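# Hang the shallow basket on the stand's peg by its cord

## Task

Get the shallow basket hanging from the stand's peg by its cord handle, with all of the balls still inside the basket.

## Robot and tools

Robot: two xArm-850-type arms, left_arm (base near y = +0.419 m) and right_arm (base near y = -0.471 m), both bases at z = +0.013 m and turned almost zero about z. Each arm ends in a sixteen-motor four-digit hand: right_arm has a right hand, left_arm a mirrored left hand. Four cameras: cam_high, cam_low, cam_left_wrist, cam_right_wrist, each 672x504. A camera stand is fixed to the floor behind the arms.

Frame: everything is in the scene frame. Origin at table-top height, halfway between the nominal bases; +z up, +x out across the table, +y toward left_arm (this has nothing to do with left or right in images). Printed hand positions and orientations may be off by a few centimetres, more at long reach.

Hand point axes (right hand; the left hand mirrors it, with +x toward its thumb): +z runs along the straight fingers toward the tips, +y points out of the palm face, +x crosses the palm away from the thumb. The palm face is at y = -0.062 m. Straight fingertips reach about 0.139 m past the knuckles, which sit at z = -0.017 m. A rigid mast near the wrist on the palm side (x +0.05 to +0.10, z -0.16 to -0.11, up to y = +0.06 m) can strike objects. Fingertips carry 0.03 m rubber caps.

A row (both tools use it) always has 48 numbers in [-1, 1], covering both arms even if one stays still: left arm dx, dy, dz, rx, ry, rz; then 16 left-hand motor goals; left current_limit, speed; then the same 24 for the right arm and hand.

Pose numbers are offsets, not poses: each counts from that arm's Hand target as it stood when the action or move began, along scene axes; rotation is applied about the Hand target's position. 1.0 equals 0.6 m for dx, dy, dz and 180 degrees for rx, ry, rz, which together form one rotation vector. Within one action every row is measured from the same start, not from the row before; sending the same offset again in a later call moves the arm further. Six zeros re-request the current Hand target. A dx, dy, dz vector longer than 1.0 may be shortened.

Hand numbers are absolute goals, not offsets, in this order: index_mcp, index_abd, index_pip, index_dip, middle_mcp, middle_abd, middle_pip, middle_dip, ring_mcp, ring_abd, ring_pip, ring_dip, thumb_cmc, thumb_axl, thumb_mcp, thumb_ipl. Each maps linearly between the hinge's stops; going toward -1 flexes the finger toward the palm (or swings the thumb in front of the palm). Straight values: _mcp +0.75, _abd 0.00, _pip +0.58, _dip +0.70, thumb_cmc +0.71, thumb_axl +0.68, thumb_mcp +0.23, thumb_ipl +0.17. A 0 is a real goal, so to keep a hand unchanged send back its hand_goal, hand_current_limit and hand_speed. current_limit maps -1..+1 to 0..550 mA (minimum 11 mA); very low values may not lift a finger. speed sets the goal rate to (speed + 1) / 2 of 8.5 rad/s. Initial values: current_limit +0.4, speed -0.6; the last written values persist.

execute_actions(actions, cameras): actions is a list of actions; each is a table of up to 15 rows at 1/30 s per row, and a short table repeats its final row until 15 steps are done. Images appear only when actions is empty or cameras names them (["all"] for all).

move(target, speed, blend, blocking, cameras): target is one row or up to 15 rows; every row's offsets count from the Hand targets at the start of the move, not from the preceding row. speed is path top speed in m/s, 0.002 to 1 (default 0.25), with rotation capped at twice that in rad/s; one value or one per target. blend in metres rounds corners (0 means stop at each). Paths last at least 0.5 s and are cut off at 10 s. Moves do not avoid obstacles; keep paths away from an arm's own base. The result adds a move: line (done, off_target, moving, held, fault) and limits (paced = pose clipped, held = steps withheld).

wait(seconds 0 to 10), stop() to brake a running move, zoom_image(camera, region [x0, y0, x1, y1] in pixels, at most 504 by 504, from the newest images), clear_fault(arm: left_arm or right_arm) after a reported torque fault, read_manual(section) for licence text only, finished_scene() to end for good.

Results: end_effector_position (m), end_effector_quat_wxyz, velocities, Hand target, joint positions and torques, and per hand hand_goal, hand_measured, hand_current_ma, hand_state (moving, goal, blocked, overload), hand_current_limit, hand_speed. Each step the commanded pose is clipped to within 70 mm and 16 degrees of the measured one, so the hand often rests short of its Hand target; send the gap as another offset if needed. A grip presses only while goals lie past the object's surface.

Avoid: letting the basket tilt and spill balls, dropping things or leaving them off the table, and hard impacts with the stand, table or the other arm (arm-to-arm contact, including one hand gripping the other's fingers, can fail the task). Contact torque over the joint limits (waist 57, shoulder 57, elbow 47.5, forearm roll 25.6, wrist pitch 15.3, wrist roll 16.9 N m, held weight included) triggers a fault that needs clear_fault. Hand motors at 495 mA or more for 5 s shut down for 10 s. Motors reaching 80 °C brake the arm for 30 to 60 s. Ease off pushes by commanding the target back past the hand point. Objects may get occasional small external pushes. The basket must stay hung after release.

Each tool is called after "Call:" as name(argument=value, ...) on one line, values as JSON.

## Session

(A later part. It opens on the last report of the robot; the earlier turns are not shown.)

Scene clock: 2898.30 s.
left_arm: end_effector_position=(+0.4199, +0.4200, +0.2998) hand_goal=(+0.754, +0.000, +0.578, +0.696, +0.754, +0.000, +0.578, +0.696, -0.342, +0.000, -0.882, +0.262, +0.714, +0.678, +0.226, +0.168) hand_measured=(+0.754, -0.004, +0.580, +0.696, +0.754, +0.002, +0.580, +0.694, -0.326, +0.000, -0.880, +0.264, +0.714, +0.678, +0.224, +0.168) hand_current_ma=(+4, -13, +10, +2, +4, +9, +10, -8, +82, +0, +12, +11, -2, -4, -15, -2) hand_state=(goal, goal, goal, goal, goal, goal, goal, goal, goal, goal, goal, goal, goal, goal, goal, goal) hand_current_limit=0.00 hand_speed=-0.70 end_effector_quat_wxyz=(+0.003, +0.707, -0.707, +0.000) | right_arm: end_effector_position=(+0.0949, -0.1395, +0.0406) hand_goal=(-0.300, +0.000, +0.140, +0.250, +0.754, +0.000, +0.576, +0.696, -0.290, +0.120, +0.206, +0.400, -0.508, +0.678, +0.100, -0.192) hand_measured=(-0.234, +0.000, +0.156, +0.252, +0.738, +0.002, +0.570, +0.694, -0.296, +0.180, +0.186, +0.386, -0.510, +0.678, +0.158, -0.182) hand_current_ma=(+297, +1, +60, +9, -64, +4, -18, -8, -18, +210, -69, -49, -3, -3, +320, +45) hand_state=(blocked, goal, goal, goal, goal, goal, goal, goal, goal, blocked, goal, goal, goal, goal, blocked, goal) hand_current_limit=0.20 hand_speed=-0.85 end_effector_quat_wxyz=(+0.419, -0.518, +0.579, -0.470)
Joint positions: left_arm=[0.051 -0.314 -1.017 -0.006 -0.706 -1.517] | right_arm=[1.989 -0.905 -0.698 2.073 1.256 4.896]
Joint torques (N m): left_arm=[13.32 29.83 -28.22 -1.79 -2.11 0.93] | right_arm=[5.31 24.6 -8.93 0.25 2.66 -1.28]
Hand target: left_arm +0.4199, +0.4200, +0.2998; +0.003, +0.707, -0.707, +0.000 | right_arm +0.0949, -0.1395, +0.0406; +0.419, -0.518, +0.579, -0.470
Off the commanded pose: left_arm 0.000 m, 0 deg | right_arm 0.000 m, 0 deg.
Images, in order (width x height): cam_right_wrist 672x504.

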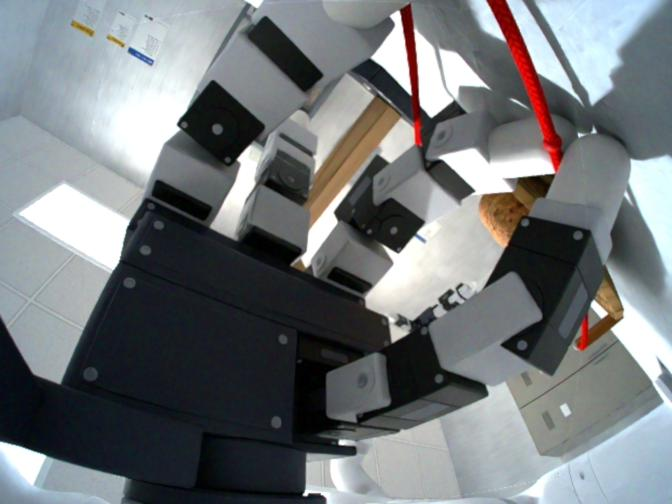

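Call:
execute_actions(actions=[[[0,0,0,0,0,0,0.754,0,0.577,0.696,0.754,0,0.577,0.696,-0.342,0,-0.883,0.261,0.714,0.678,0.226,0.168,0.0,-0.7,0,0,0.0167,0,0,0,-0.30,0,0.14,0.25,0.754,0,0.576,0.696,-0.29,0.08,0.205,0.40,-0.509,0.678,0.10,-0.193,0.2,-0.8]]], cameras=["cam_right_wrist","cam_low"])

Call:
zoom_image(camera="cam_right_wrist", region=[440, 0, 672, 340])

Call:
zoom_image(camera="cam_low", region=[80, 230, 200, 300])

Scene clock: 2906.57 s.
left_arm: end_effector_position=(+0.4199, +0.4200, +0.2998) hand_goal=(+0.754, +0.000, +0.578, +0.696, +0.754, +0.000, +0.578, +0.696, -0.342, +0.000, -0.882, +0.262, +0.714, +0.678, +0.226, +0.168) hand_measured=(+0.754, -0.004, +0.580, +0.696, +0.754, +0.002, +0.580, +0.694, -0.326, +0.000, -0.880, +0.264, +0.714, +0.678, +0.224, +0.168) hand_current_ma=(+4, -13, +10, +2, +4, +9, +10, -8, +82, +0, +12, +11, -2, -4, -15, -2) hand_state=(goal, goal, goal, goal, goal, goal, goal, goal, goal, goal, goal, goal, goal, goal, goal, goal) hand_current_limit=0.00 hand_speed=-0.70 end_effector_quat_wxyz=(+0.003, +0.707, -0.707, +0.000) | right_arm: end_effector_position=(+0.0949, -0.1395, +0.0507) hand_goal=(-0.300, +0.000, +0.140, +0.250, +0.754, +0.000, +0.576, +0.696, -0.290, +0.080, +0.206, +0.400, -0.508, +0.678, +0.100, -0.192) hand_measured=(-0.234, +0.000, +0.158, +0.254, +0.738, +0.002, +0.570, +0.694, -0.294, +0.082, +0.204, +0.398, -0.510, +0.678, +0.158, -0.182) hand_current_ma=(+296, +1, +62, +10, -64, +4, -18, -8, -10, +6, -5, -6, -8, -3, +320, +45) hand_state=(blocked, goal, goal, goal, goal, goal, goal, goal, goal, goal, goal, goal, goal, goal, blocked, goal) hand_current_limit=0.20 hand_speed=-0.80 end_effector_quat_wxyz=(+0.419, -0.518, +0.579, -0.470)
Joint positions: left_arm=[0.051 -0.314 -1.017 -0.006 -0.706 -1.517] | right_arm=[1.989 -0.876 -0.684 2.078 1.264 4.881]
Joint torques (N m): left_arm=[15.15 32.09 -27.59 -1.86 -2.2 0.76] | right_arm=[2.64 34.61 0.93 1.92 3.51 -1.77]
Hand target: left_arm +0.4199, +0.4200, +0.2998; +0.003, +0.707, -0.707, +0.000 | right_arm +0.0949, -0.1395, +0.0507; +0.419, -0.518, +0.579, -0.470
Off the commanded pose: left_arm 0.000 m, 0 deg | right_arm 0.000 m, 0 deg.
Images, in order (width x height): cam_low 672x504, cam_right_wrist 672x504.

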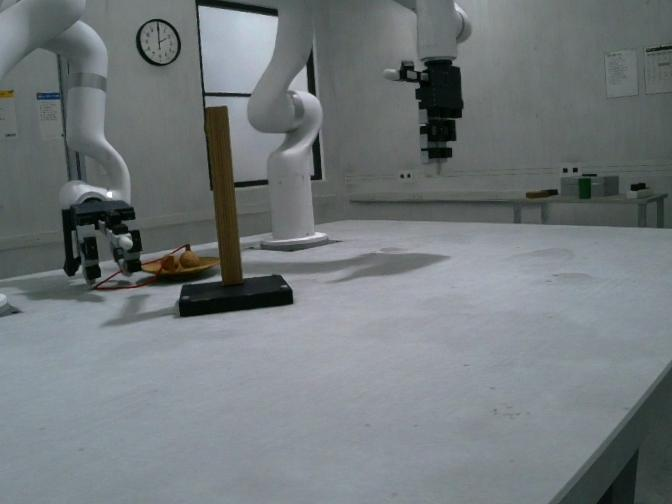

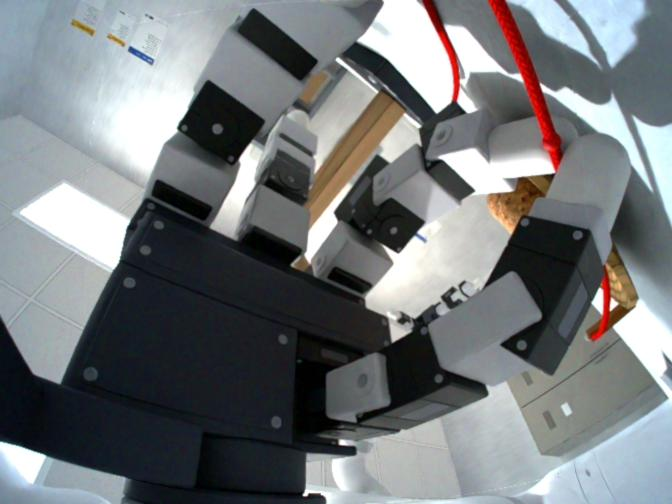

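Scaled by 1.482 from the camera's 672x504 image, which has a finer 960x720 frame.

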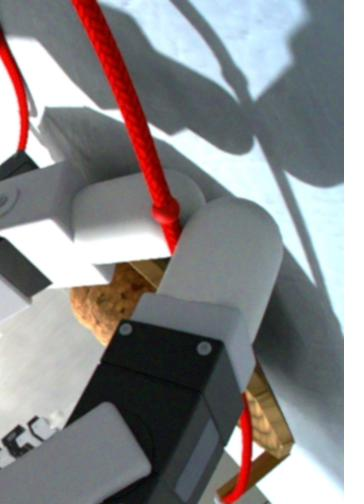

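Scaled by 4.200 from the camera's 672x504 image, which has a finer 960x720 frame.

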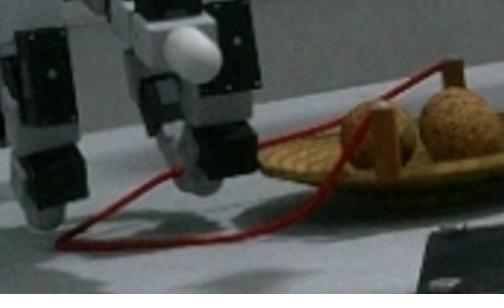

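Call:
execute_actions(actions=[[[0,0,0,0,0,0,0.754,0,0.577,0.696,0.754,0,0.577,0.696,-0.342,0,-0.883,0.261,0.714,0.678,0.226,0.168,0.0,-0.7,0,0,0.0,0,0,0,-0.30,0,0.14,0.25,0.754,0,0.576,0.696,-0.29,0.0,-0.2,0.30,-0.509,0.678,0.10,-0.193,0.2,-0.5]],[[0,0,0,0,0,0,0.754,0,0.577,0.696,0.754,0,0.577,0.696,-0.342,0,-0.883,0.261,0.714,0.678,0.226,0.168,0.0,-0.7,0,0,0.0,0,0,0,-0.30,0,0.14,0.25,0.754,0,0.576,0.696,-0.342,0.0,-0.882,0.262,-0.509,0.678,0.10,-0.193,0.2,-0.5]],[[0,0,0,0,0,0,0.754,0,0.577,0.696,0.754,0,0.577,0.696,-0.342,0,-0.883,0.261,0.714,0.678,0.226,0.168,0.0,-0.7,0,0,0.0,0,0,0,-0.24,0,0.155,0.252,0.754,0,0.576,0.696,-0.342,0.0,-0.882,0.262,-0.509,0.678,0.155,-0.188,0.2,-0.8]],[[0,0,0,0,0,0,0.754,0,0.577,0.696,0.754,0,0.577,0.696,-0.342,0,-0.883,0.261,0.714,0.678,0.226,0.168,0.0,-0.7,0,-0.015,0.0,0,0,0,-0.236,0,0.155,0.252,0.754,0,0.576,0.696,-0.342,0.0,-0.882,0.262,-0.509,0.678,0.157,-0.186,0.2,-0.8]],[[0,0,0,0,0,0,0.754,0,0.577,0.696,0.754,0,0.577,0.696,-0.342,0,-0.883,0.261,0.714,0.678,0.226,0.168,0.0,-0.7,0,-0.015,0.0,0,0,0,-0.236,0,0.155,0.252,0.754,0,0.576,0.696,-0.342,0.0,-0.882,0.262,-0.509,0.678,0.157,-0.186,0.2,-0.8]]], cameras=["cam_right_wrist","cam_low","cam_high"])

Call:
zoom_image(camera="cam_right_wrist", region=[440, 0, 672, 340])

Call:
zoom_image(camera="cam_low", region=[80, 230, 200, 300])

Scene clock: 2928.20 s.
left_arm: end_effector_position=(+0.4199, +0.4200, +0.2998) hand_goal=(+0.754, +0.000, +0.578, +0.696, +0.754, +0.000, +0.578, +0.696, -0.342, +0.000, -0.882, +0.262, +0.714, +0.678, +0.226, +0.168) hand_measured=(+0.754, -0.004, +0.580, +0.696, +0.754, +0.002, +0.580, +0.694, -0.326, +0.000, -0.880, +0.264, +0.714, +0.678, +0.224, +0.168) hand_current_ma=(+4, -13, +10, +2, +4, +9, +10, -8, +82, +0, +12, +11, -2, -4, -15, -2) hand_state=(goal, goal, goal, goal, goal, goal, goal, goal, goal, goal, goal, goal, goal, goal, goal, goal) hand_current_limit=0.00 hand_speed=-0.70 end_effector_quat_wxyz=(+0.003, +0.707, -0.707, +0.000) | right_arm: end_effector_position=(+0.0949, -0.1575, +0.0507) hand_goal=(-0.236, +0.000, +0.156, +0.252, +0.754, +0.000, +0.576, +0.696, -0.342, +0.000, -0.882, +0.262, -0.508, +0.678, +0.158, -0.186) hand_measured=(-0.234, +0.000, +0.162, +0.254, +0.738, +0.002, +0.570, +0.694, -0.338, +0.002, -0.874, +0.264, -0.510, +0.678, +0.162, -0.184) hand_current_ma=(+5, +1, +16, +6, -64, +4, -18, -8, +14, +7, +24, +9, -3, -3, +13, +12) hand_state=(goal, goal, goal, goal, goal, goal, goal, goal, goal, goal, goal, goal, goal, goal, goal, goal) hand_current_limit=0.20 hand_speed=-0.80 end_effector_quat_wxyz=(+0.419, -0.518, +0.579, -0.470)
Joint positions: left_arm=[0.051 -0.314 -1.017 -0.006 -0.706 -1.517] | right_arm=[2.011 -0.869 -0.645 2.09 1.244 4.909]
Joint torques (N m): left_arm=[14.26 30.31 -26.63 -2.02 -2.28 0.74] | right_arm=[5.31 34.68 1.89 2.25 -0.2 1.68]
Hand target: left_arm +0.4199, +0.4200, +0.2998; +0.003, +0.707, -0.707, +0.000 | right_arm +0.0949, -0.1575, +0.0507; +0.419, -0.518, +0.579, -0.470
Off the commanded pose: left_arm 0.000 m, 0 deg | right_arm 0.000 m, 0 deg.
Images, in order (width x height): cam_high 672x504, cam_low 672x504, cam_right_wrist 672x504.

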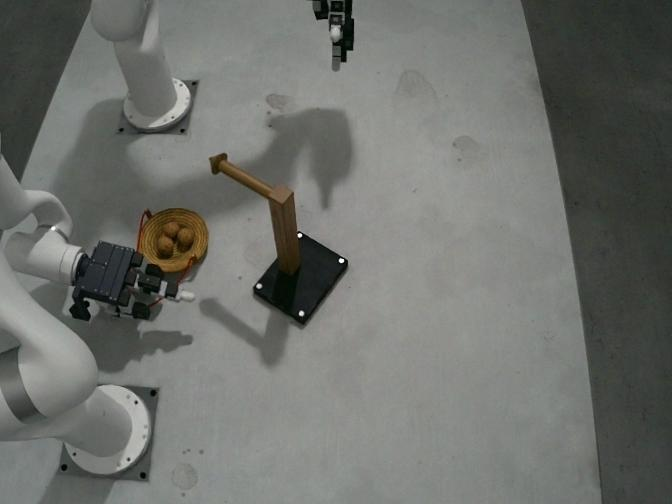

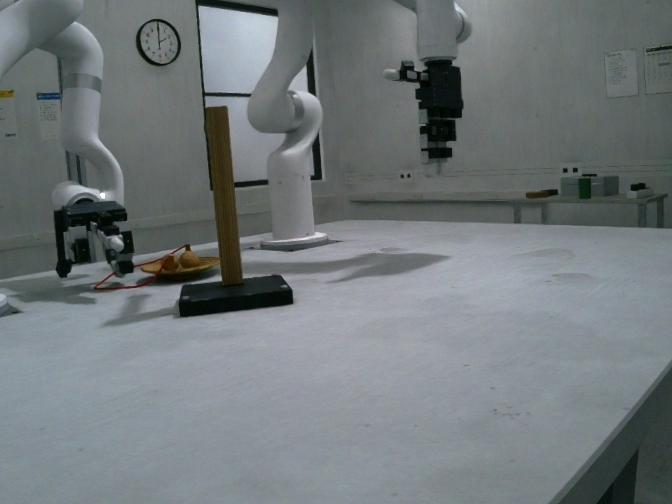

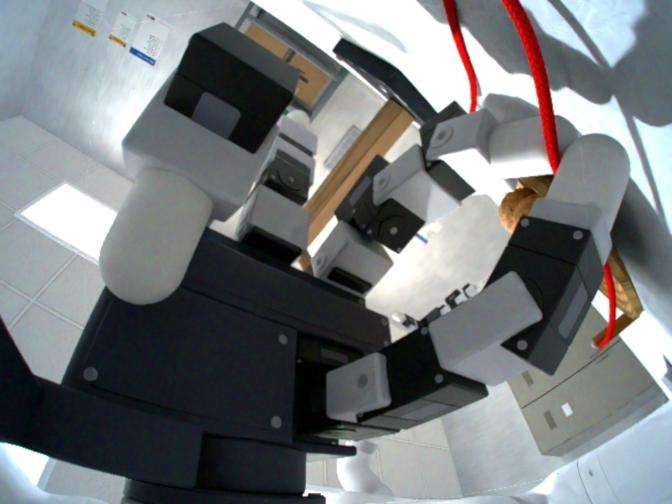

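Scaled by 1.482 from the camera's 672x504 image, which has a finer 960x720 frame.

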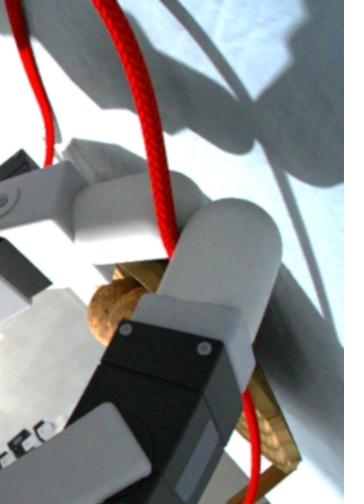

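Scaled by 4.200 from the camera's 672x504 image, which has a finer 960x720 frame.

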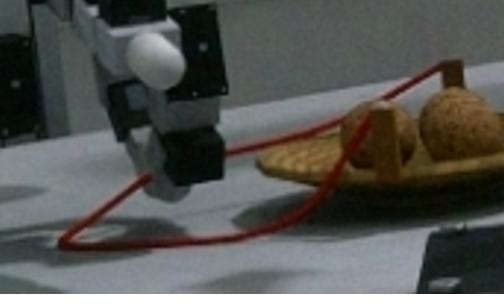

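Call:
move(target=[0,0,0,0,0,0,0.754,0,0.577,0.696,0.754,0,0.577,0.696,-0.342,0,-0.883,0.261,0.714,0.678,0.226,0.168,0.0,-0.7,0.005,-0.085,0,0,0,0,-0.236,0,0.155,0.252,0.754,0,0.576,0.696,-0.342,0.0,-0.882,0.262,-0.509,0.678,0.157,-0.186,0.2,-0.8], speed=0.07, cameras=["cam_right_wrist","cam_low","cam_high"])

Call:
zoom_image(camera="cam_right_wrist", region=[440, 0, 672, 340])

Call:
zoom_image(camera="cam_low", region=[60, 220, 210, 300])

Call:
zoom_image(camera="cam_high", region=[80, 190, 240, 340])

Scene clock: 2932.80 s.
left_arm: end_effector_position=(+0.4199, +0.4200, +0.2998) hand_goal=(+0.754, +0.000, +0.578, +0.696, +0.754, +0.000, +0.578, +0.696, -0.342, +0.000, -0.882, +0.262, +0.714, +0.678, +0.226, +0.168) hand_measured=(+0.754, -0.004, +0.580, +0.696, +0.754, +0.002, +0.580, +0.694, -0.326, +0.000, -0.880, +0.264, +0.714, +0.678, +0.224, +0.168) hand_current_ma=(+4, -13, +10, +2, +4, +9, +10, -8, +82, +0, +12, +11, -2, -4, -15, -2) hand_state=(goal, goal, goal, goal, goal, goal, goal, goal, goal, goal, goal, goal, goal, goal, goal, goal) hand_current_limit=0.00 hand_speed=-0.70 end_effector_quat_wxyz=(+0.003, +0.707, -0.707, +0.000) | right_arm: end_effector_position=(+0.0979, -0.2084, +0.0507) hand_goal=(-0.236, +0.000, +0.156, +0.252, +0.754, +0.000, +0.576, +0.696, -0.342, +0.000, -0.882, +0.262, -0.508, +0.678, +0.158, -0.186) hand_measured=(-0.234, +0.000, +0.160, +0.254, +0.738, +0.002, +0.570, +0.694, -0.338, +0.002, -0.874, +0.264, -0.510, +0.678, +0.162, -0.184) hand_current_ma=(+5, +1, +16, +6, -64, +4, -18, -8, +14, +7, +24, +9, -3, -3, +13, +12) hand_state=(goal, goal, goal, goal, goal, goal, goal, goal, goal, goal, goal, goal, goal, goal, goal, goal) hand_current_limit=0.20 hand_speed=-0.80 end_effector_quat_wxyz=(+0.419, -0.518, +0.579, -0.470)
Joint positions: left_arm=[0.051 -0.314 -1.017 -0.006 -0.706 -1.517] | right_arm=[2.077 -0.86 -0.538 2.126 1.179 4.988]
Joint torques (N m): left_arm=[13.1 30.54 -27.71 -1.23 -1.95 0.85] | right_arm=[5.54 32.03 4.56 2.23 -0.18 1.61]
Hand target: left_arm +0.4199, +0.4200, +0.2998; +0.003, +0.707, -0.707, +0.000 | right_arm +0.0979, -0.2085, +0.0507; +0.419, -0.518, +0.579, -0.470
Off the commanded pose: left_arm 0.000 m, 0 deg | right_arm 0.000 m, 0 deg.
move: done
Images, in order (width x height): cam_high 672x504, cam_low 672x504, cam_right_wrist 672x504.

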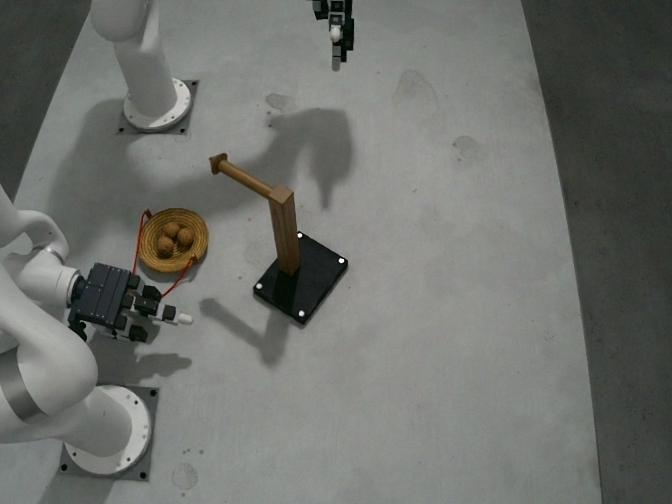

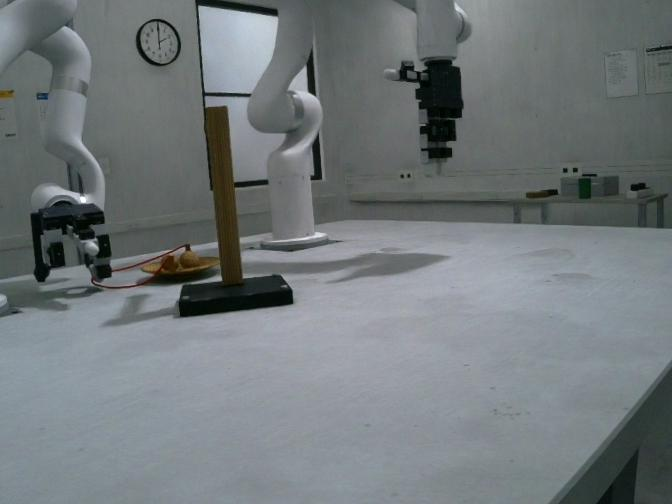

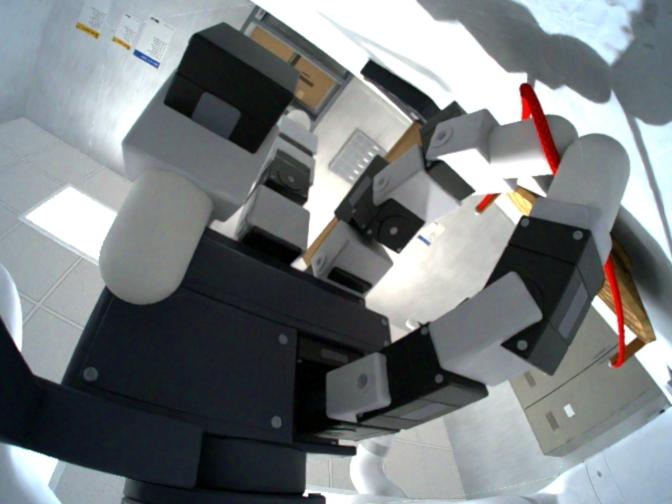

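Scaled by 1.482 from the camera's 672x504 image, which has a finer 960x720 frame.

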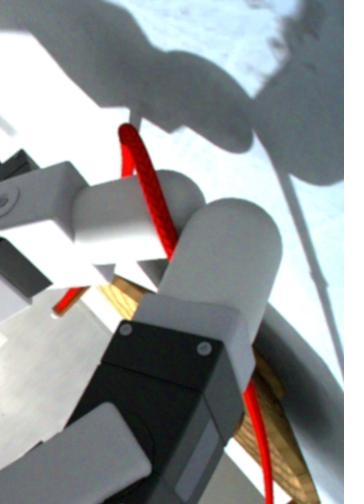

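Scaled by 3.360 from the camera's 672x504 image, which has a finer 960x720 frame.

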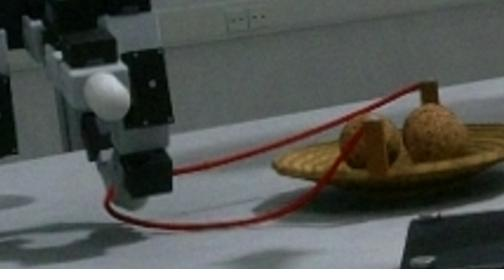

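Scaled by 3.150 from the camera's 672x504 image, which has a finer 960x720 frame.

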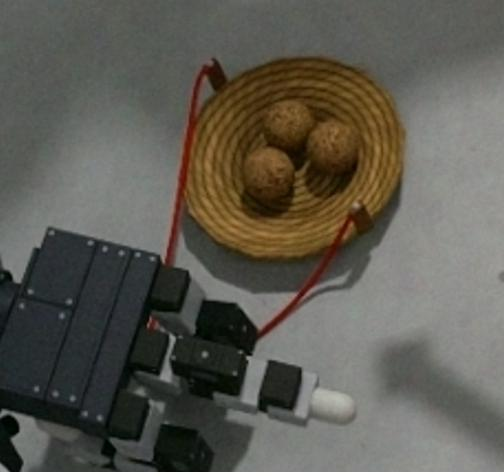

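Call:
move(target=[[0,0,0,0,0,0,0.754,0,0.577,0.696,0.754,0,0.577,0.696,-0.342,0,-0.883,0.261,0.714,0.678,0.226,0.168,0.0,-0.7,-0.048,0.045,0.153,0,0,0,-0.262,0,0.155,0.252,0.754,0,0.576,0.696,-0.342,0.0,-0.882,0.262,-0.509,0.678,0.135,-0.186,0.2,-0.8],[0,0,0,0,0,0,0.754,0,0.577,0.696,0.754,0,0.577,0.696,-0.342,0,-0.883,0.261,0.714,0.678,0.226,0.168,0.0,-0.7,-0.005,0.098,0.262,0,0,0,-0.262,0,0.155,0.252,0.754,0,0.576,0.696,-0.342,0.0,-0.882,0.262,-0.509,0.678,0.135,-0.186,0.2,-0.8],[0,0,0,0,0,0,0.754,0,0.577,0.696,0.754,0,0.577,0.696,-0.342,0,-0.883,0.261,0.714,0.678,0.226,0.168,0.0,-0.7,0.065,0.182,0.325,0,0,0,-0.262,0,0.155,0.252,0.754,0,0.576,0.696,-0.342,0.0,-0.882,0.262,-0.509,0.678,0.135,-0.186,0.2,-0.8]], speed=0.08, blend=[0.02,0.02,0], cameras=["cam_right_wrist","cam_low","cam_high"])

Call:
zoom_image(camera="cam_right_wrist", region=[440, 0, 672, 340])

Call:
zoom_image(camera="cam_low", region=[60, 140, 260, 300])

Call:
zoom_image(camera="cam_high", region=[80, 170, 240, 320])

Scene clock: 2974.77 s.
left_arm: end_effector_position=(+0.4199, +0.4200, +0.2998) hand_goal=(+0.754, +0.000, +0.578, +0.696, +0.754, +0.000, +0.578, +0.696, -0.342, +0.000, -0.882, +0.262, +0.714, +0.678, +0.226, +0.168) hand_measured=(+0.754, -0.004, +0.580, +0.696, +0.754, +0.002, +0.580, +0.694, -0.326, +0.000, -0.880, +0.264, +0.714, +0.678, +0.224, +0.168) hand_current_ma=(+4, -13, +10, +2, +4, +9, +10, -8, +82, +0, +12, +11, -2, -4, -15, -2) hand_state=(goal, goal, goal, goal, goal, goal, goal, goal, goal, goal, goal, goal, goal, goal, goal, goal) hand_current_limit=0.00 hand_speed=-0.70 end_effector_quat_wxyz=(+0.003, +0.707, -0.707, +0.000) | right_arm: end_effector_position=(+0.1369, -0.0993, +0.2456) hand_goal=(-0.262, +0.000, +0.156, +0.252, +0.754, +0.000, +0.576, +0.696, -0.342, +0.000, -0.882, +0.262, -0.508, +0.678, +0.136, -0.186) hand_measured=(-0.238, +0.000, +0.162, +0.254, +0.738, +0.002, +0.570, +0.694, -0.338, +0.002, -0.874, +0.264, -0.510, +0.678, +0.158, -0.182) hand_current_ma=(+95, +1, +19, +6, -64, +4, -18, -8, +14, +7, +23, +9, -3, -3, +110, +13) hand_state=(blocked, goal, goal, goal, goal, goal, goal, goal, goal, goal, goal, goal, goal, goal, blocked, goal) hand_current_limit=0.20 hand_speed=-0.80 end_effector_quat_wxyz=(+0.418, -0.518, +0.579, -0.470)
Joint positions: left_arm=[0.051 -0.314 -1.017 -0.006 -0.706 -1.517] | right_arm=[1.847 -0.338 -0.61 2.018 1.474 4.46]
Joint torques (N m): left_arm=[13.38 30.9 -27.32 -1.69 -2.13 0.75] | right_arm=[-7.02 28.21 -24.03 -1.02 3.53 -1.8]
Hand target: left_arm +0.4199, +0.4200, +0.2998; +0.003, +0.707, -0.707, +0.000 | right_arm +0.1369, -0.0993, +0.2457; +0.419, -0.518, +0.579, -0.470
Off the commanded pose: left_arm 0.000 m, 0 deg | right_arm 0.000 m, 0 deg.
move: done
Images, in order (width x height): cam_high 672x504, cam_low 672x504, cam_right_wrist 672x504.

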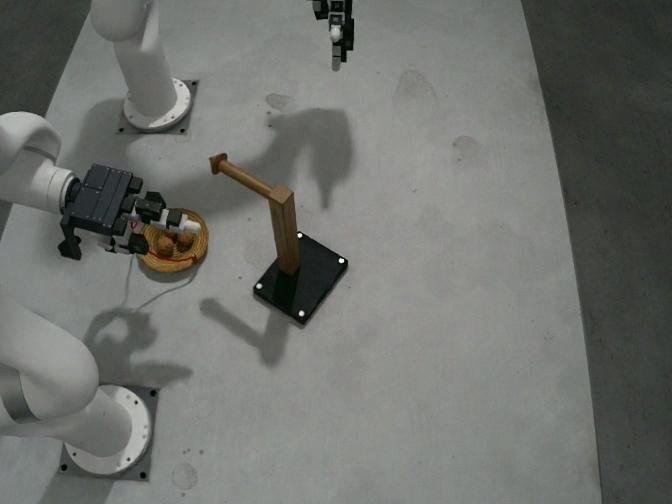

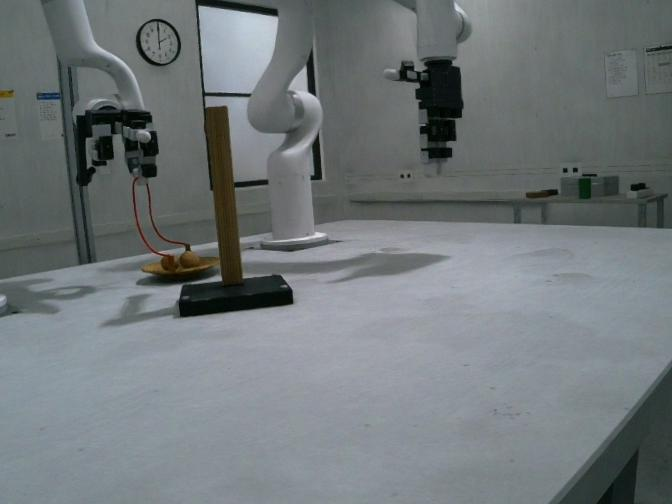

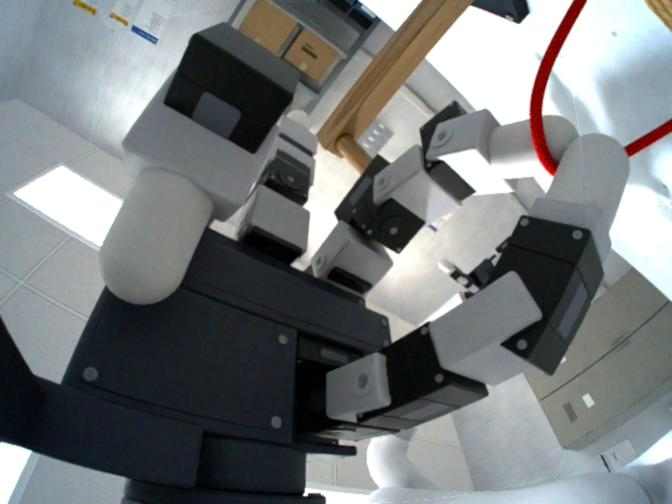

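Scaled by 1.482 from the camera's 672x504 image, which has a finer 960x720 frame.

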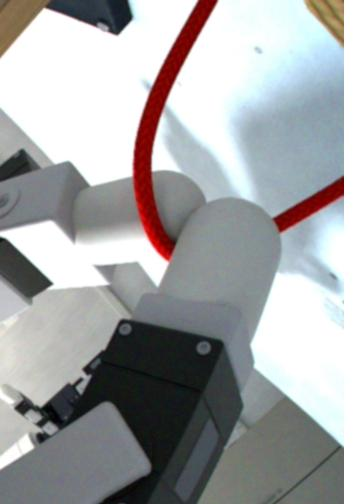

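Scaled by 2.520 from the camera's 672x504 image, which has a finer 960x720 frame.

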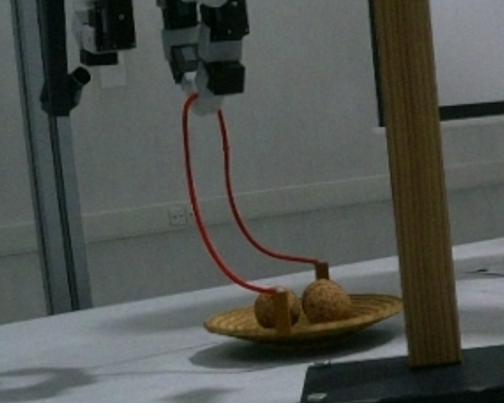

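Scaled by 3.150 from the camera's 672x504 image, which has a finer 960x720 frame.

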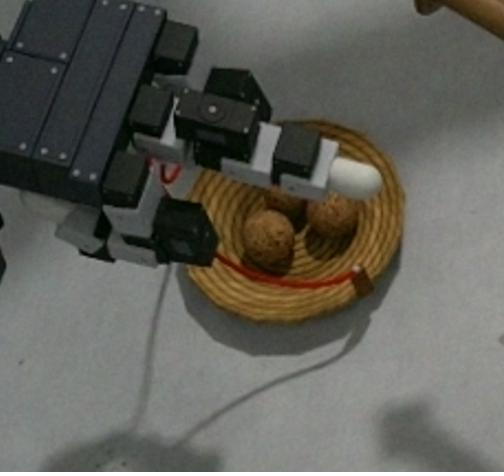

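Call:
move(target=[0,0,0,0,0,0,0.754,0,0.577,0.696,0.754,0,0.577,0.696,-0.342,0,-0.883,0.261,0.714,0.678,0.226,0.168,0.0,-0.7,0.065,0.077,0.018,0,0,0,-0.262,0,0.155,0.252,-0.3,0,-0.85,0.3,-0.342,0.0,-0.882,0.262,-0.509,0.678,0.135,-0.186,0.2,-0.6], speed=0.08, cameras=["cam_right_wrist","cam_low","cam_high"])

Call:
zoom_image(camera="cam_low", region=[60, 140, 260, 300])

Call:
zoom_image(camera="cam_high", region=[80, 150, 240, 300])

Scene clock: 2989.13 s.
left_arm: end_effector_position=(+0.4199, +0.4200, +0.2998) hand_goal=(+0.754, +0.000, +0.578, +0.696, +0.754, +0.000, +0.578, +0.696, -0.342, +0.000, -0.882, +0.262, +0.714, +0.678, +0.226, +0.168) hand_measured=(+0.754, -0.004, +0.580, +0.696, +0.754, +0.002, +0.580, +0.694, -0.326, +0.000, -0.880, +0.264, +0.714, +0.678, +0.224, +0.168) hand_current_ma=(+4, -13, +10, +2, +4, +9, +10, -8, +82, +0, +12, +11, -2, -4, -15, -2) hand_state=(goal, goal, goal, goal, goal, goal, goal, goal, goal, goal, goal, goal, goal, goal, goal, goal) hand_current_limit=0.00 hand_speed=-0.70 end_effector_quat_wxyz=(+0.003, +0.707, -0.707, +0.000) | right_arm: end_effector_position=(+0.1759, -0.0531, +0.2565) hand_goal=(-0.262, +0.000, +0.156, +0.252, -0.300, +0.000, -0.850, +0.300, -0.342, +0.000, -0.882, +0.262, -0.508, +0.678, +0.136, -0.186) hand_measured=(-0.238, +0.000, +0.162, +0.254, -0.296, +0.002, -0.844, +0.302, -0.338, +0.002, -0.874, +0.264, -0.510, +0.678, +0.158, -0.182) hand_current_ma=(+95, +1, +19, +6, +14, +4, +22, +9, +14, +7, +23, +9, -3, -3, +110, +13) hand_state=(blocked, goal, goal, goal, goal, goal, goal, goal, goal, goal, goal, goal, goal, goal, blocked, goal) hand_current_limit=0.20 hand_speed=-0.60 end_effector_quat_wxyz=(+0.419, -0.518, +0.579, -0.470)
Joint positions: left_arm=[0.051 -0.314 -1.017 -0.006 -0.706 -1.517] | right_arm=[1.727 -0.377 -0.709 1.91 1.464 4.39]
Joint torques (N m): left_arm=[12.61 31.43 -27.72 -2.44 -1.99 0.73] | right_arm=[-7.24 15.85 -26 -1.38 -0.26 -1.7]
Hand target: left_arm +0.4199, +0.4200, +0.2998; +0.003, +0.707, -0.707, +0.000 | right_arm +0.1759, -0.0531, +0.2565; +0.419, -0.518, +0.579, -0.470
Off the commanded pose: left_arm 0.000 m, 0 deg | right_arm 0.000 m, 0 deg.
move: done
Images, in order (width x height): cam_high 672x504, cam_low 672x504, cam_right_wrist 672x504.

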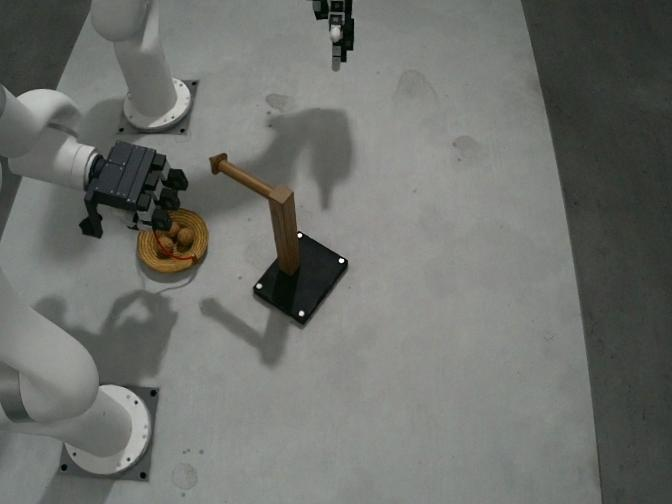

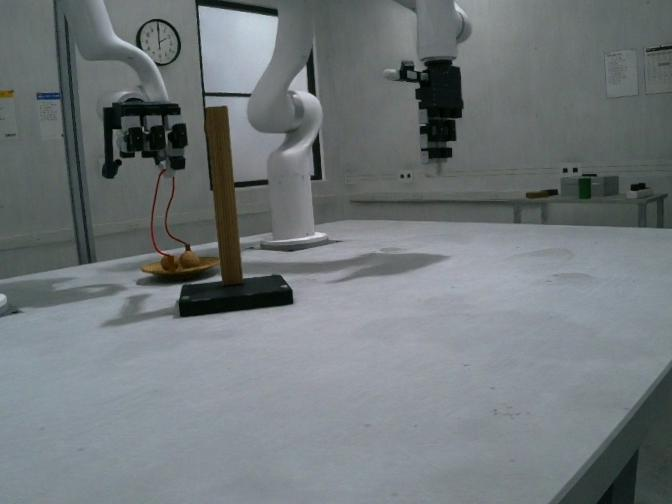

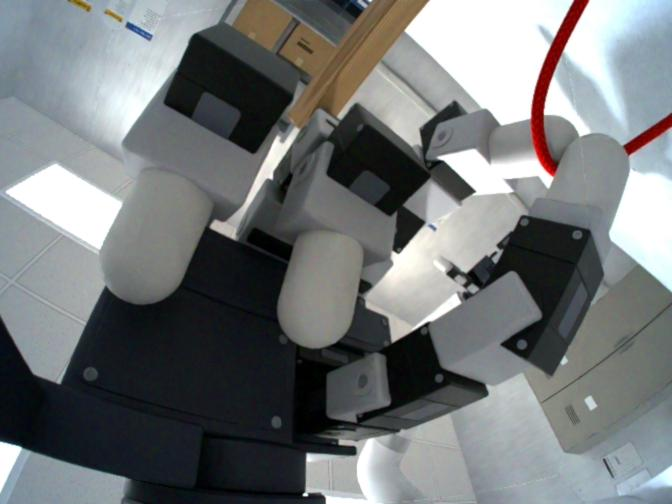

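Scaled by 2.520 from the camera's 672x504 image, which has a finer 960x720 frame.

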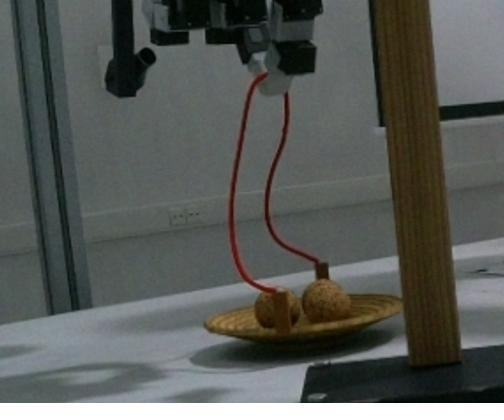

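Scaled by 3.150 from the camera's 672x504 image, which has a finer 960x720 frame.

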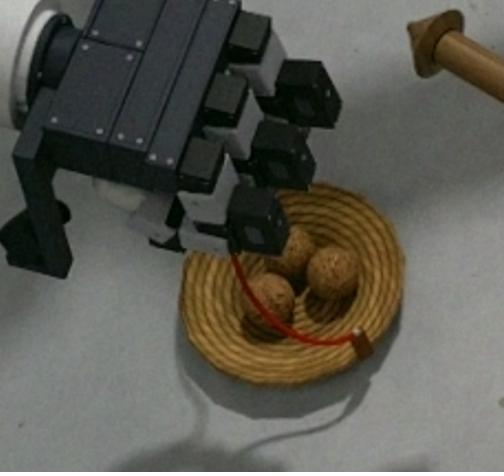

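Call:
move(target=[0,0,0,0,0,0,0.754,0,0.577,0.696,0.754,0,0.577,0.696,-0.342,0,-0.883,0.261,0.714,0.678,0.226,0.168,0.0,-0.7,0.012,0.012,0.020,0,0,0,-0.262,0,0.155,0.252,-0.3,0,-0.85,0.3,-0.342,0.0,-0.882,0.262,-0.509,0.678,0.135,-0.186,0.2,-0.6], speed=0.05, cameras=["cam_right_wrist","cam_low","cam_high"])

Call:
zoom_image(camera="cam_low", region=[100, 150, 240, 300])

Call:
zoom_image(camera="cam_right_wrist", region=[440, 0, 672, 340])

Scene clock: 3000.43 s.
left_arm: end_effector_position=(+0.4199, +0.4200, +0.2998) hand_goal=(+0.754, +0.000, +0.578, +0.696, +0.754, +0.000, +0.578, +0.696, -0.342, +0.000, -0.882, +0.262, +0.714, +0.678, +0.226, +0.168) hand_measured=(+0.754, -0.004, +0.580, +0.696, +0.754, +0.002, +0.580, +0.694, -0.326, +0.000, -0.880, +0.264, +0.714, +0.678, +0.224, +0.168) hand_current_ma=(+4, -13, +10, +2, +4, +9, +10, -8, +82, +0, +12, +11, -2, -4, -15, -2) hand_state=(goal, goal, goal, goal, goal, goal, goal, goal, goal, goal, goal, goal, goal, goal, goal, goal) hand_current_limit=0.00 hand_speed=-0.70 end_effector_quat_wxyz=(+0.003, +0.707, -0.707, +0.000) | right_arm: end_effector_position=(+0.1831, -0.0459, +0.2684) hand_goal=(-0.262, +0.000, +0.156, +0.252, -0.300, +0.000, -0.850, +0.300, -0.342, +0.000, -0.882, +0.262, -0.508, +0.678, +0.136, -0.186) hand_measured=(-0.238, +0.000, +0.162, +0.254, -0.296, +0.002, -0.844, +0.302, -0.338, +0.002, -0.874, +0.264, -0.510, +0.678, +0.158, -0.182) hand_current_ma=(+95, +1, +19, +6, +14, +4, +22, +9, +14, +7, +23, +9, -3, -3, +110, +13) hand_state=(blocked, goal, goal, goal, goal, goal, goal, goal, goal, goal, goal, goal, goal, goal, blocked, goal) hand_current_limit=0.20 hand_speed=-0.60 end_effector_quat_wxyz=(+0.418, -0.518, +0.579, -0.470)
Joint positions: left_arm=[0.051 -0.314 -1.017 -0.006 -0.706 -1.517] | right_arm=[1.707 -0.36 -0.726 1.895 1.469 4.356]
Joint torques (N m): left_arm=[14.61 31.91 -28.34 -2.11 -1.99 0.75] | right_arm=[-8.13 31.81 -26.72 -1.35 3.33 -1.81]
Hand target: left_arm +0.4199, +0.4200, +0.2998; +0.003, +0.707, -0.707, +0.000 | right_arm +0.1831, -0.0459, +0.2685; +0.419, -0.518, +0.579, -0.470
Off the commanded pose: left_arm 0.000 m, 0 deg | right_arm 0.000 m, 0 deg.
move: done
Images, in order (width x height): cam_high 672x504, cam_low 672x504, cam_right_wrist 672x504.

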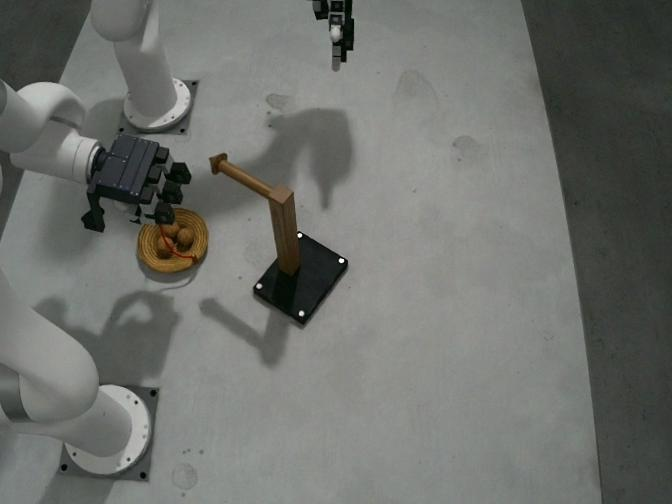

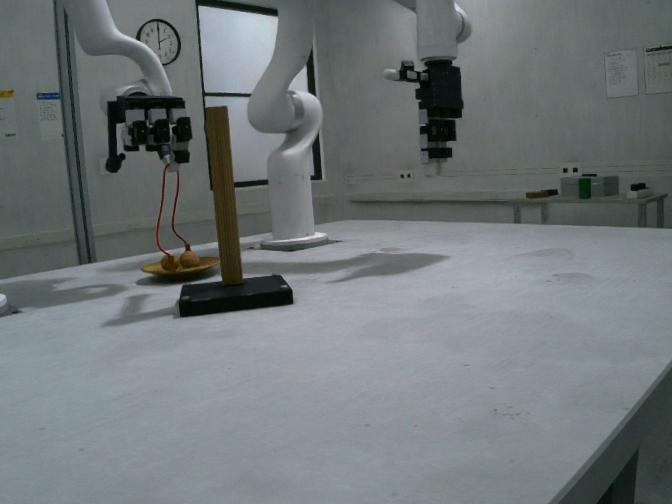

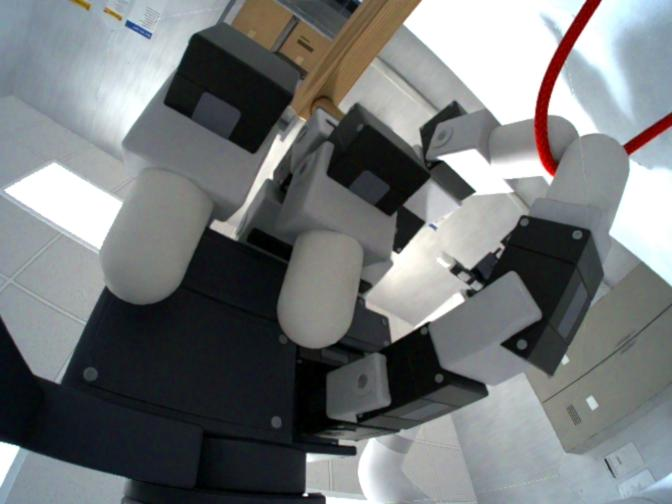

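Scaled by 3.360 from the camera's 672x504 image, which has a finer 960x720 frame.

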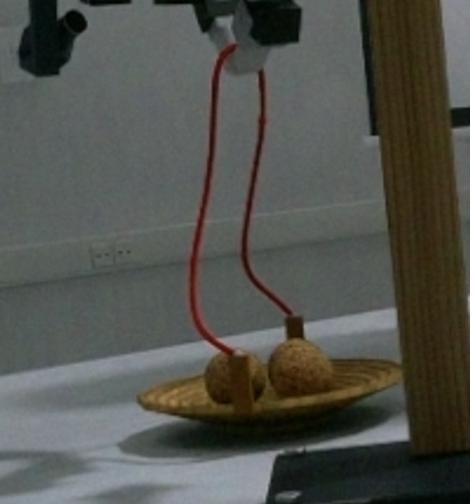

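Scaled by 1.482 from the camera's 672x504 image, which has a finer 960x720 frame.

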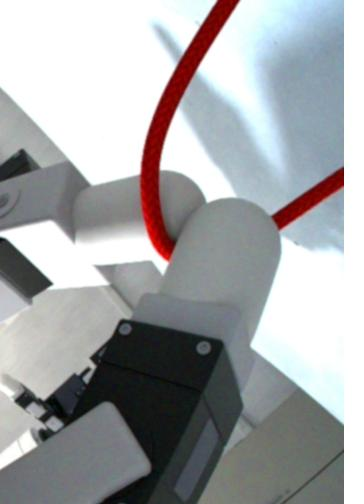

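Call:
move(target=[0,0,0,0,0,0,0.754,0,0.577,0.696,0.754,0,0.577,0.696,-0.342,0,-0.883,0.261,0.714,0.678,0.226,0.168,0.0,-0.7,-0.003,-0.006,0.022,0,0,0,-0.262,0,0.155,0.252,-0.3,0,-0.85,0.3,-0.342,0.0,-0.882,0.262,-0.509,0.678,0.135,-0.186,0.2,-0.6], speed=0.04, cameras=["cam_right_wrist","cam_low","cam_high"])

Call:
zoom_image(camera="cam_low", region=[100, 150, 240, 300])

Call:
zoom_image(camera="cam_right_wrist", region=[440, 0, 672, 340])

Scene clock: 3007.30 s.
left_arm: end_effector_position=(+0.4199, +0.4200, +0.2998) hand_goal=(+0.754, +0.000, +0.578, +0.696, +0.754, +0.000, +0.578, +0.696, -0.342, +0.000, -0.882, +0.262, +0.714, +0.678, +0.226, +0.168) hand_measured=(+0.754, -0.004, +0.580, +0.696, +0.754, +0.002, +0.580, +0.694, -0.326, +0.000, -0.880, +0.264, +0.714, +0.678, +0.224, +0.168) hand_current_ma=(+4, -13, +10, +2, +4, +9, +10, -8, +82, +0, +12, +11, -2, -4, -15, -2) hand_state=(goal, goal, goal, goal, goal, goal, goal, goal, goal, goal, goal, goal, goal, goal, goal, goal) hand_current_limit=0.00 hand_speed=-0.70 end_effector_quat_wxyz=(+0.003, +0.707, -0.707, +0.000) | right_arm: end_effector_position=(+0.1813, -0.0495, +0.2816) hand_goal=(-0.262, +0.000, +0.156, +0.252, -0.300, +0.000, -0.850, +0.300, -0.342, +0.000, -0.882, +0.262, -0.508, +0.678, +0.136, -0.186) hand_measured=(-0.238, +0.000, +0.162, +0.254, -0.296, +0.002, -0.844, +0.302, -0.338, +0.002, -0.874, +0.264, -0.510, +0.678, +0.158, -0.182) hand_current_ma=(+95, +1, +19, +6, +14, +4, +22, +9, +14, +7, +23, +9, -3, -3, +110, +13) hand_state=(blocked, goal, goal, goal, goal, goal, goal, goal, goal, goal, goal, goal, goal, goal, blocked, goal) hand_current_limit=0.20 hand_speed=-0.60 end_effector_quat_wxyz=(+0.419, -0.518, +0.579, -0.470)
Joint positions: left_arm=[0.051 -0.314 -1.017 -0.006 -0.706 -1.517] | right_arm=[1.713 -0.325 -0.719 1.903 1.48 4.329]
Joint torques (N m): left_arm=[12.98 30.13 -27.55 -1.79 -2.01 0.79] | right_arm=[5.69 30.28 -12.64 1.66 3.26 -1.8]
Hand target: left_arm +0.4199, +0.4200, +0.2998; +0.003, +0.707, -0.707, +0.000 | right_arm +0.1813, -0.0495, +0.2817; +0.419, -0.518, +0.579, -0.470
Off the commanded pose: left_arm 0.000 m, 0 deg | right_arm 0.000 m, 0 deg.
move: done
Images, in order (width x height): cam_high 672x504, cam_low 672x504, cam_right_wrist 672x504.

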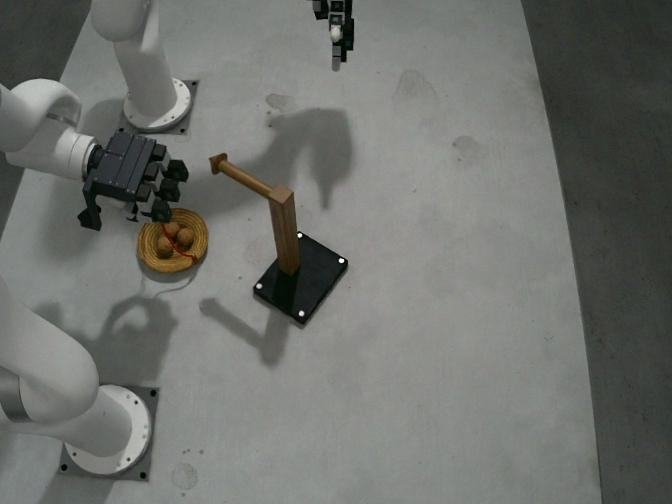

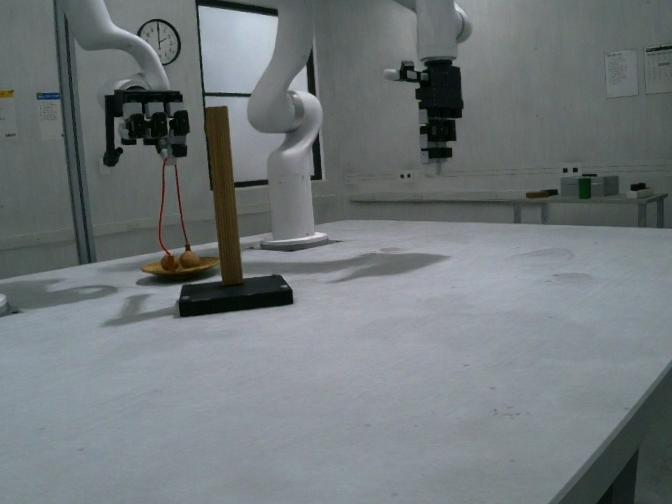

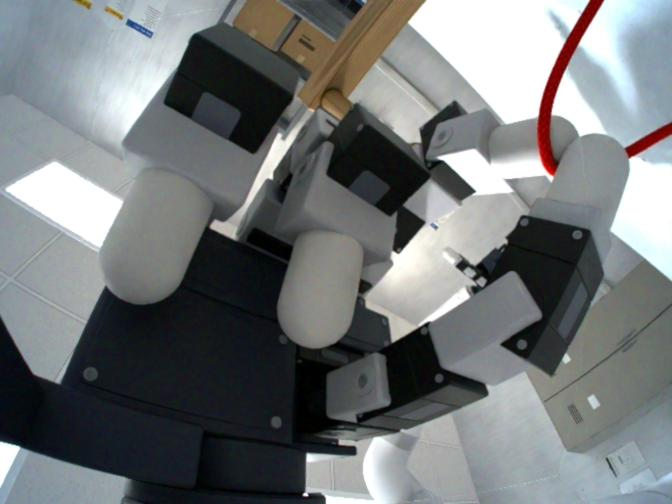

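Scaled by 3.360 from the camera's 672x504 image, which has a finer 960x720 frame.

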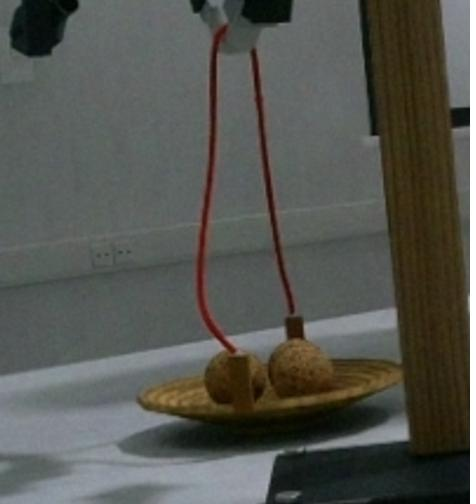

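Scaled by 1.482 from the camera's 672x504 image, which has a finer 960x720 frame.

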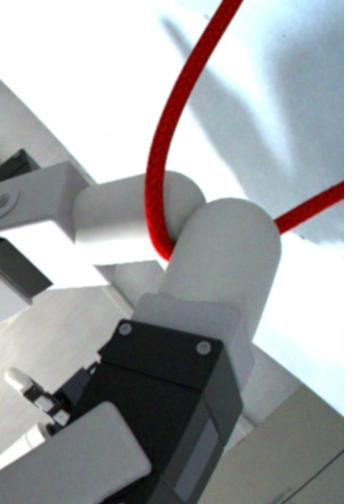

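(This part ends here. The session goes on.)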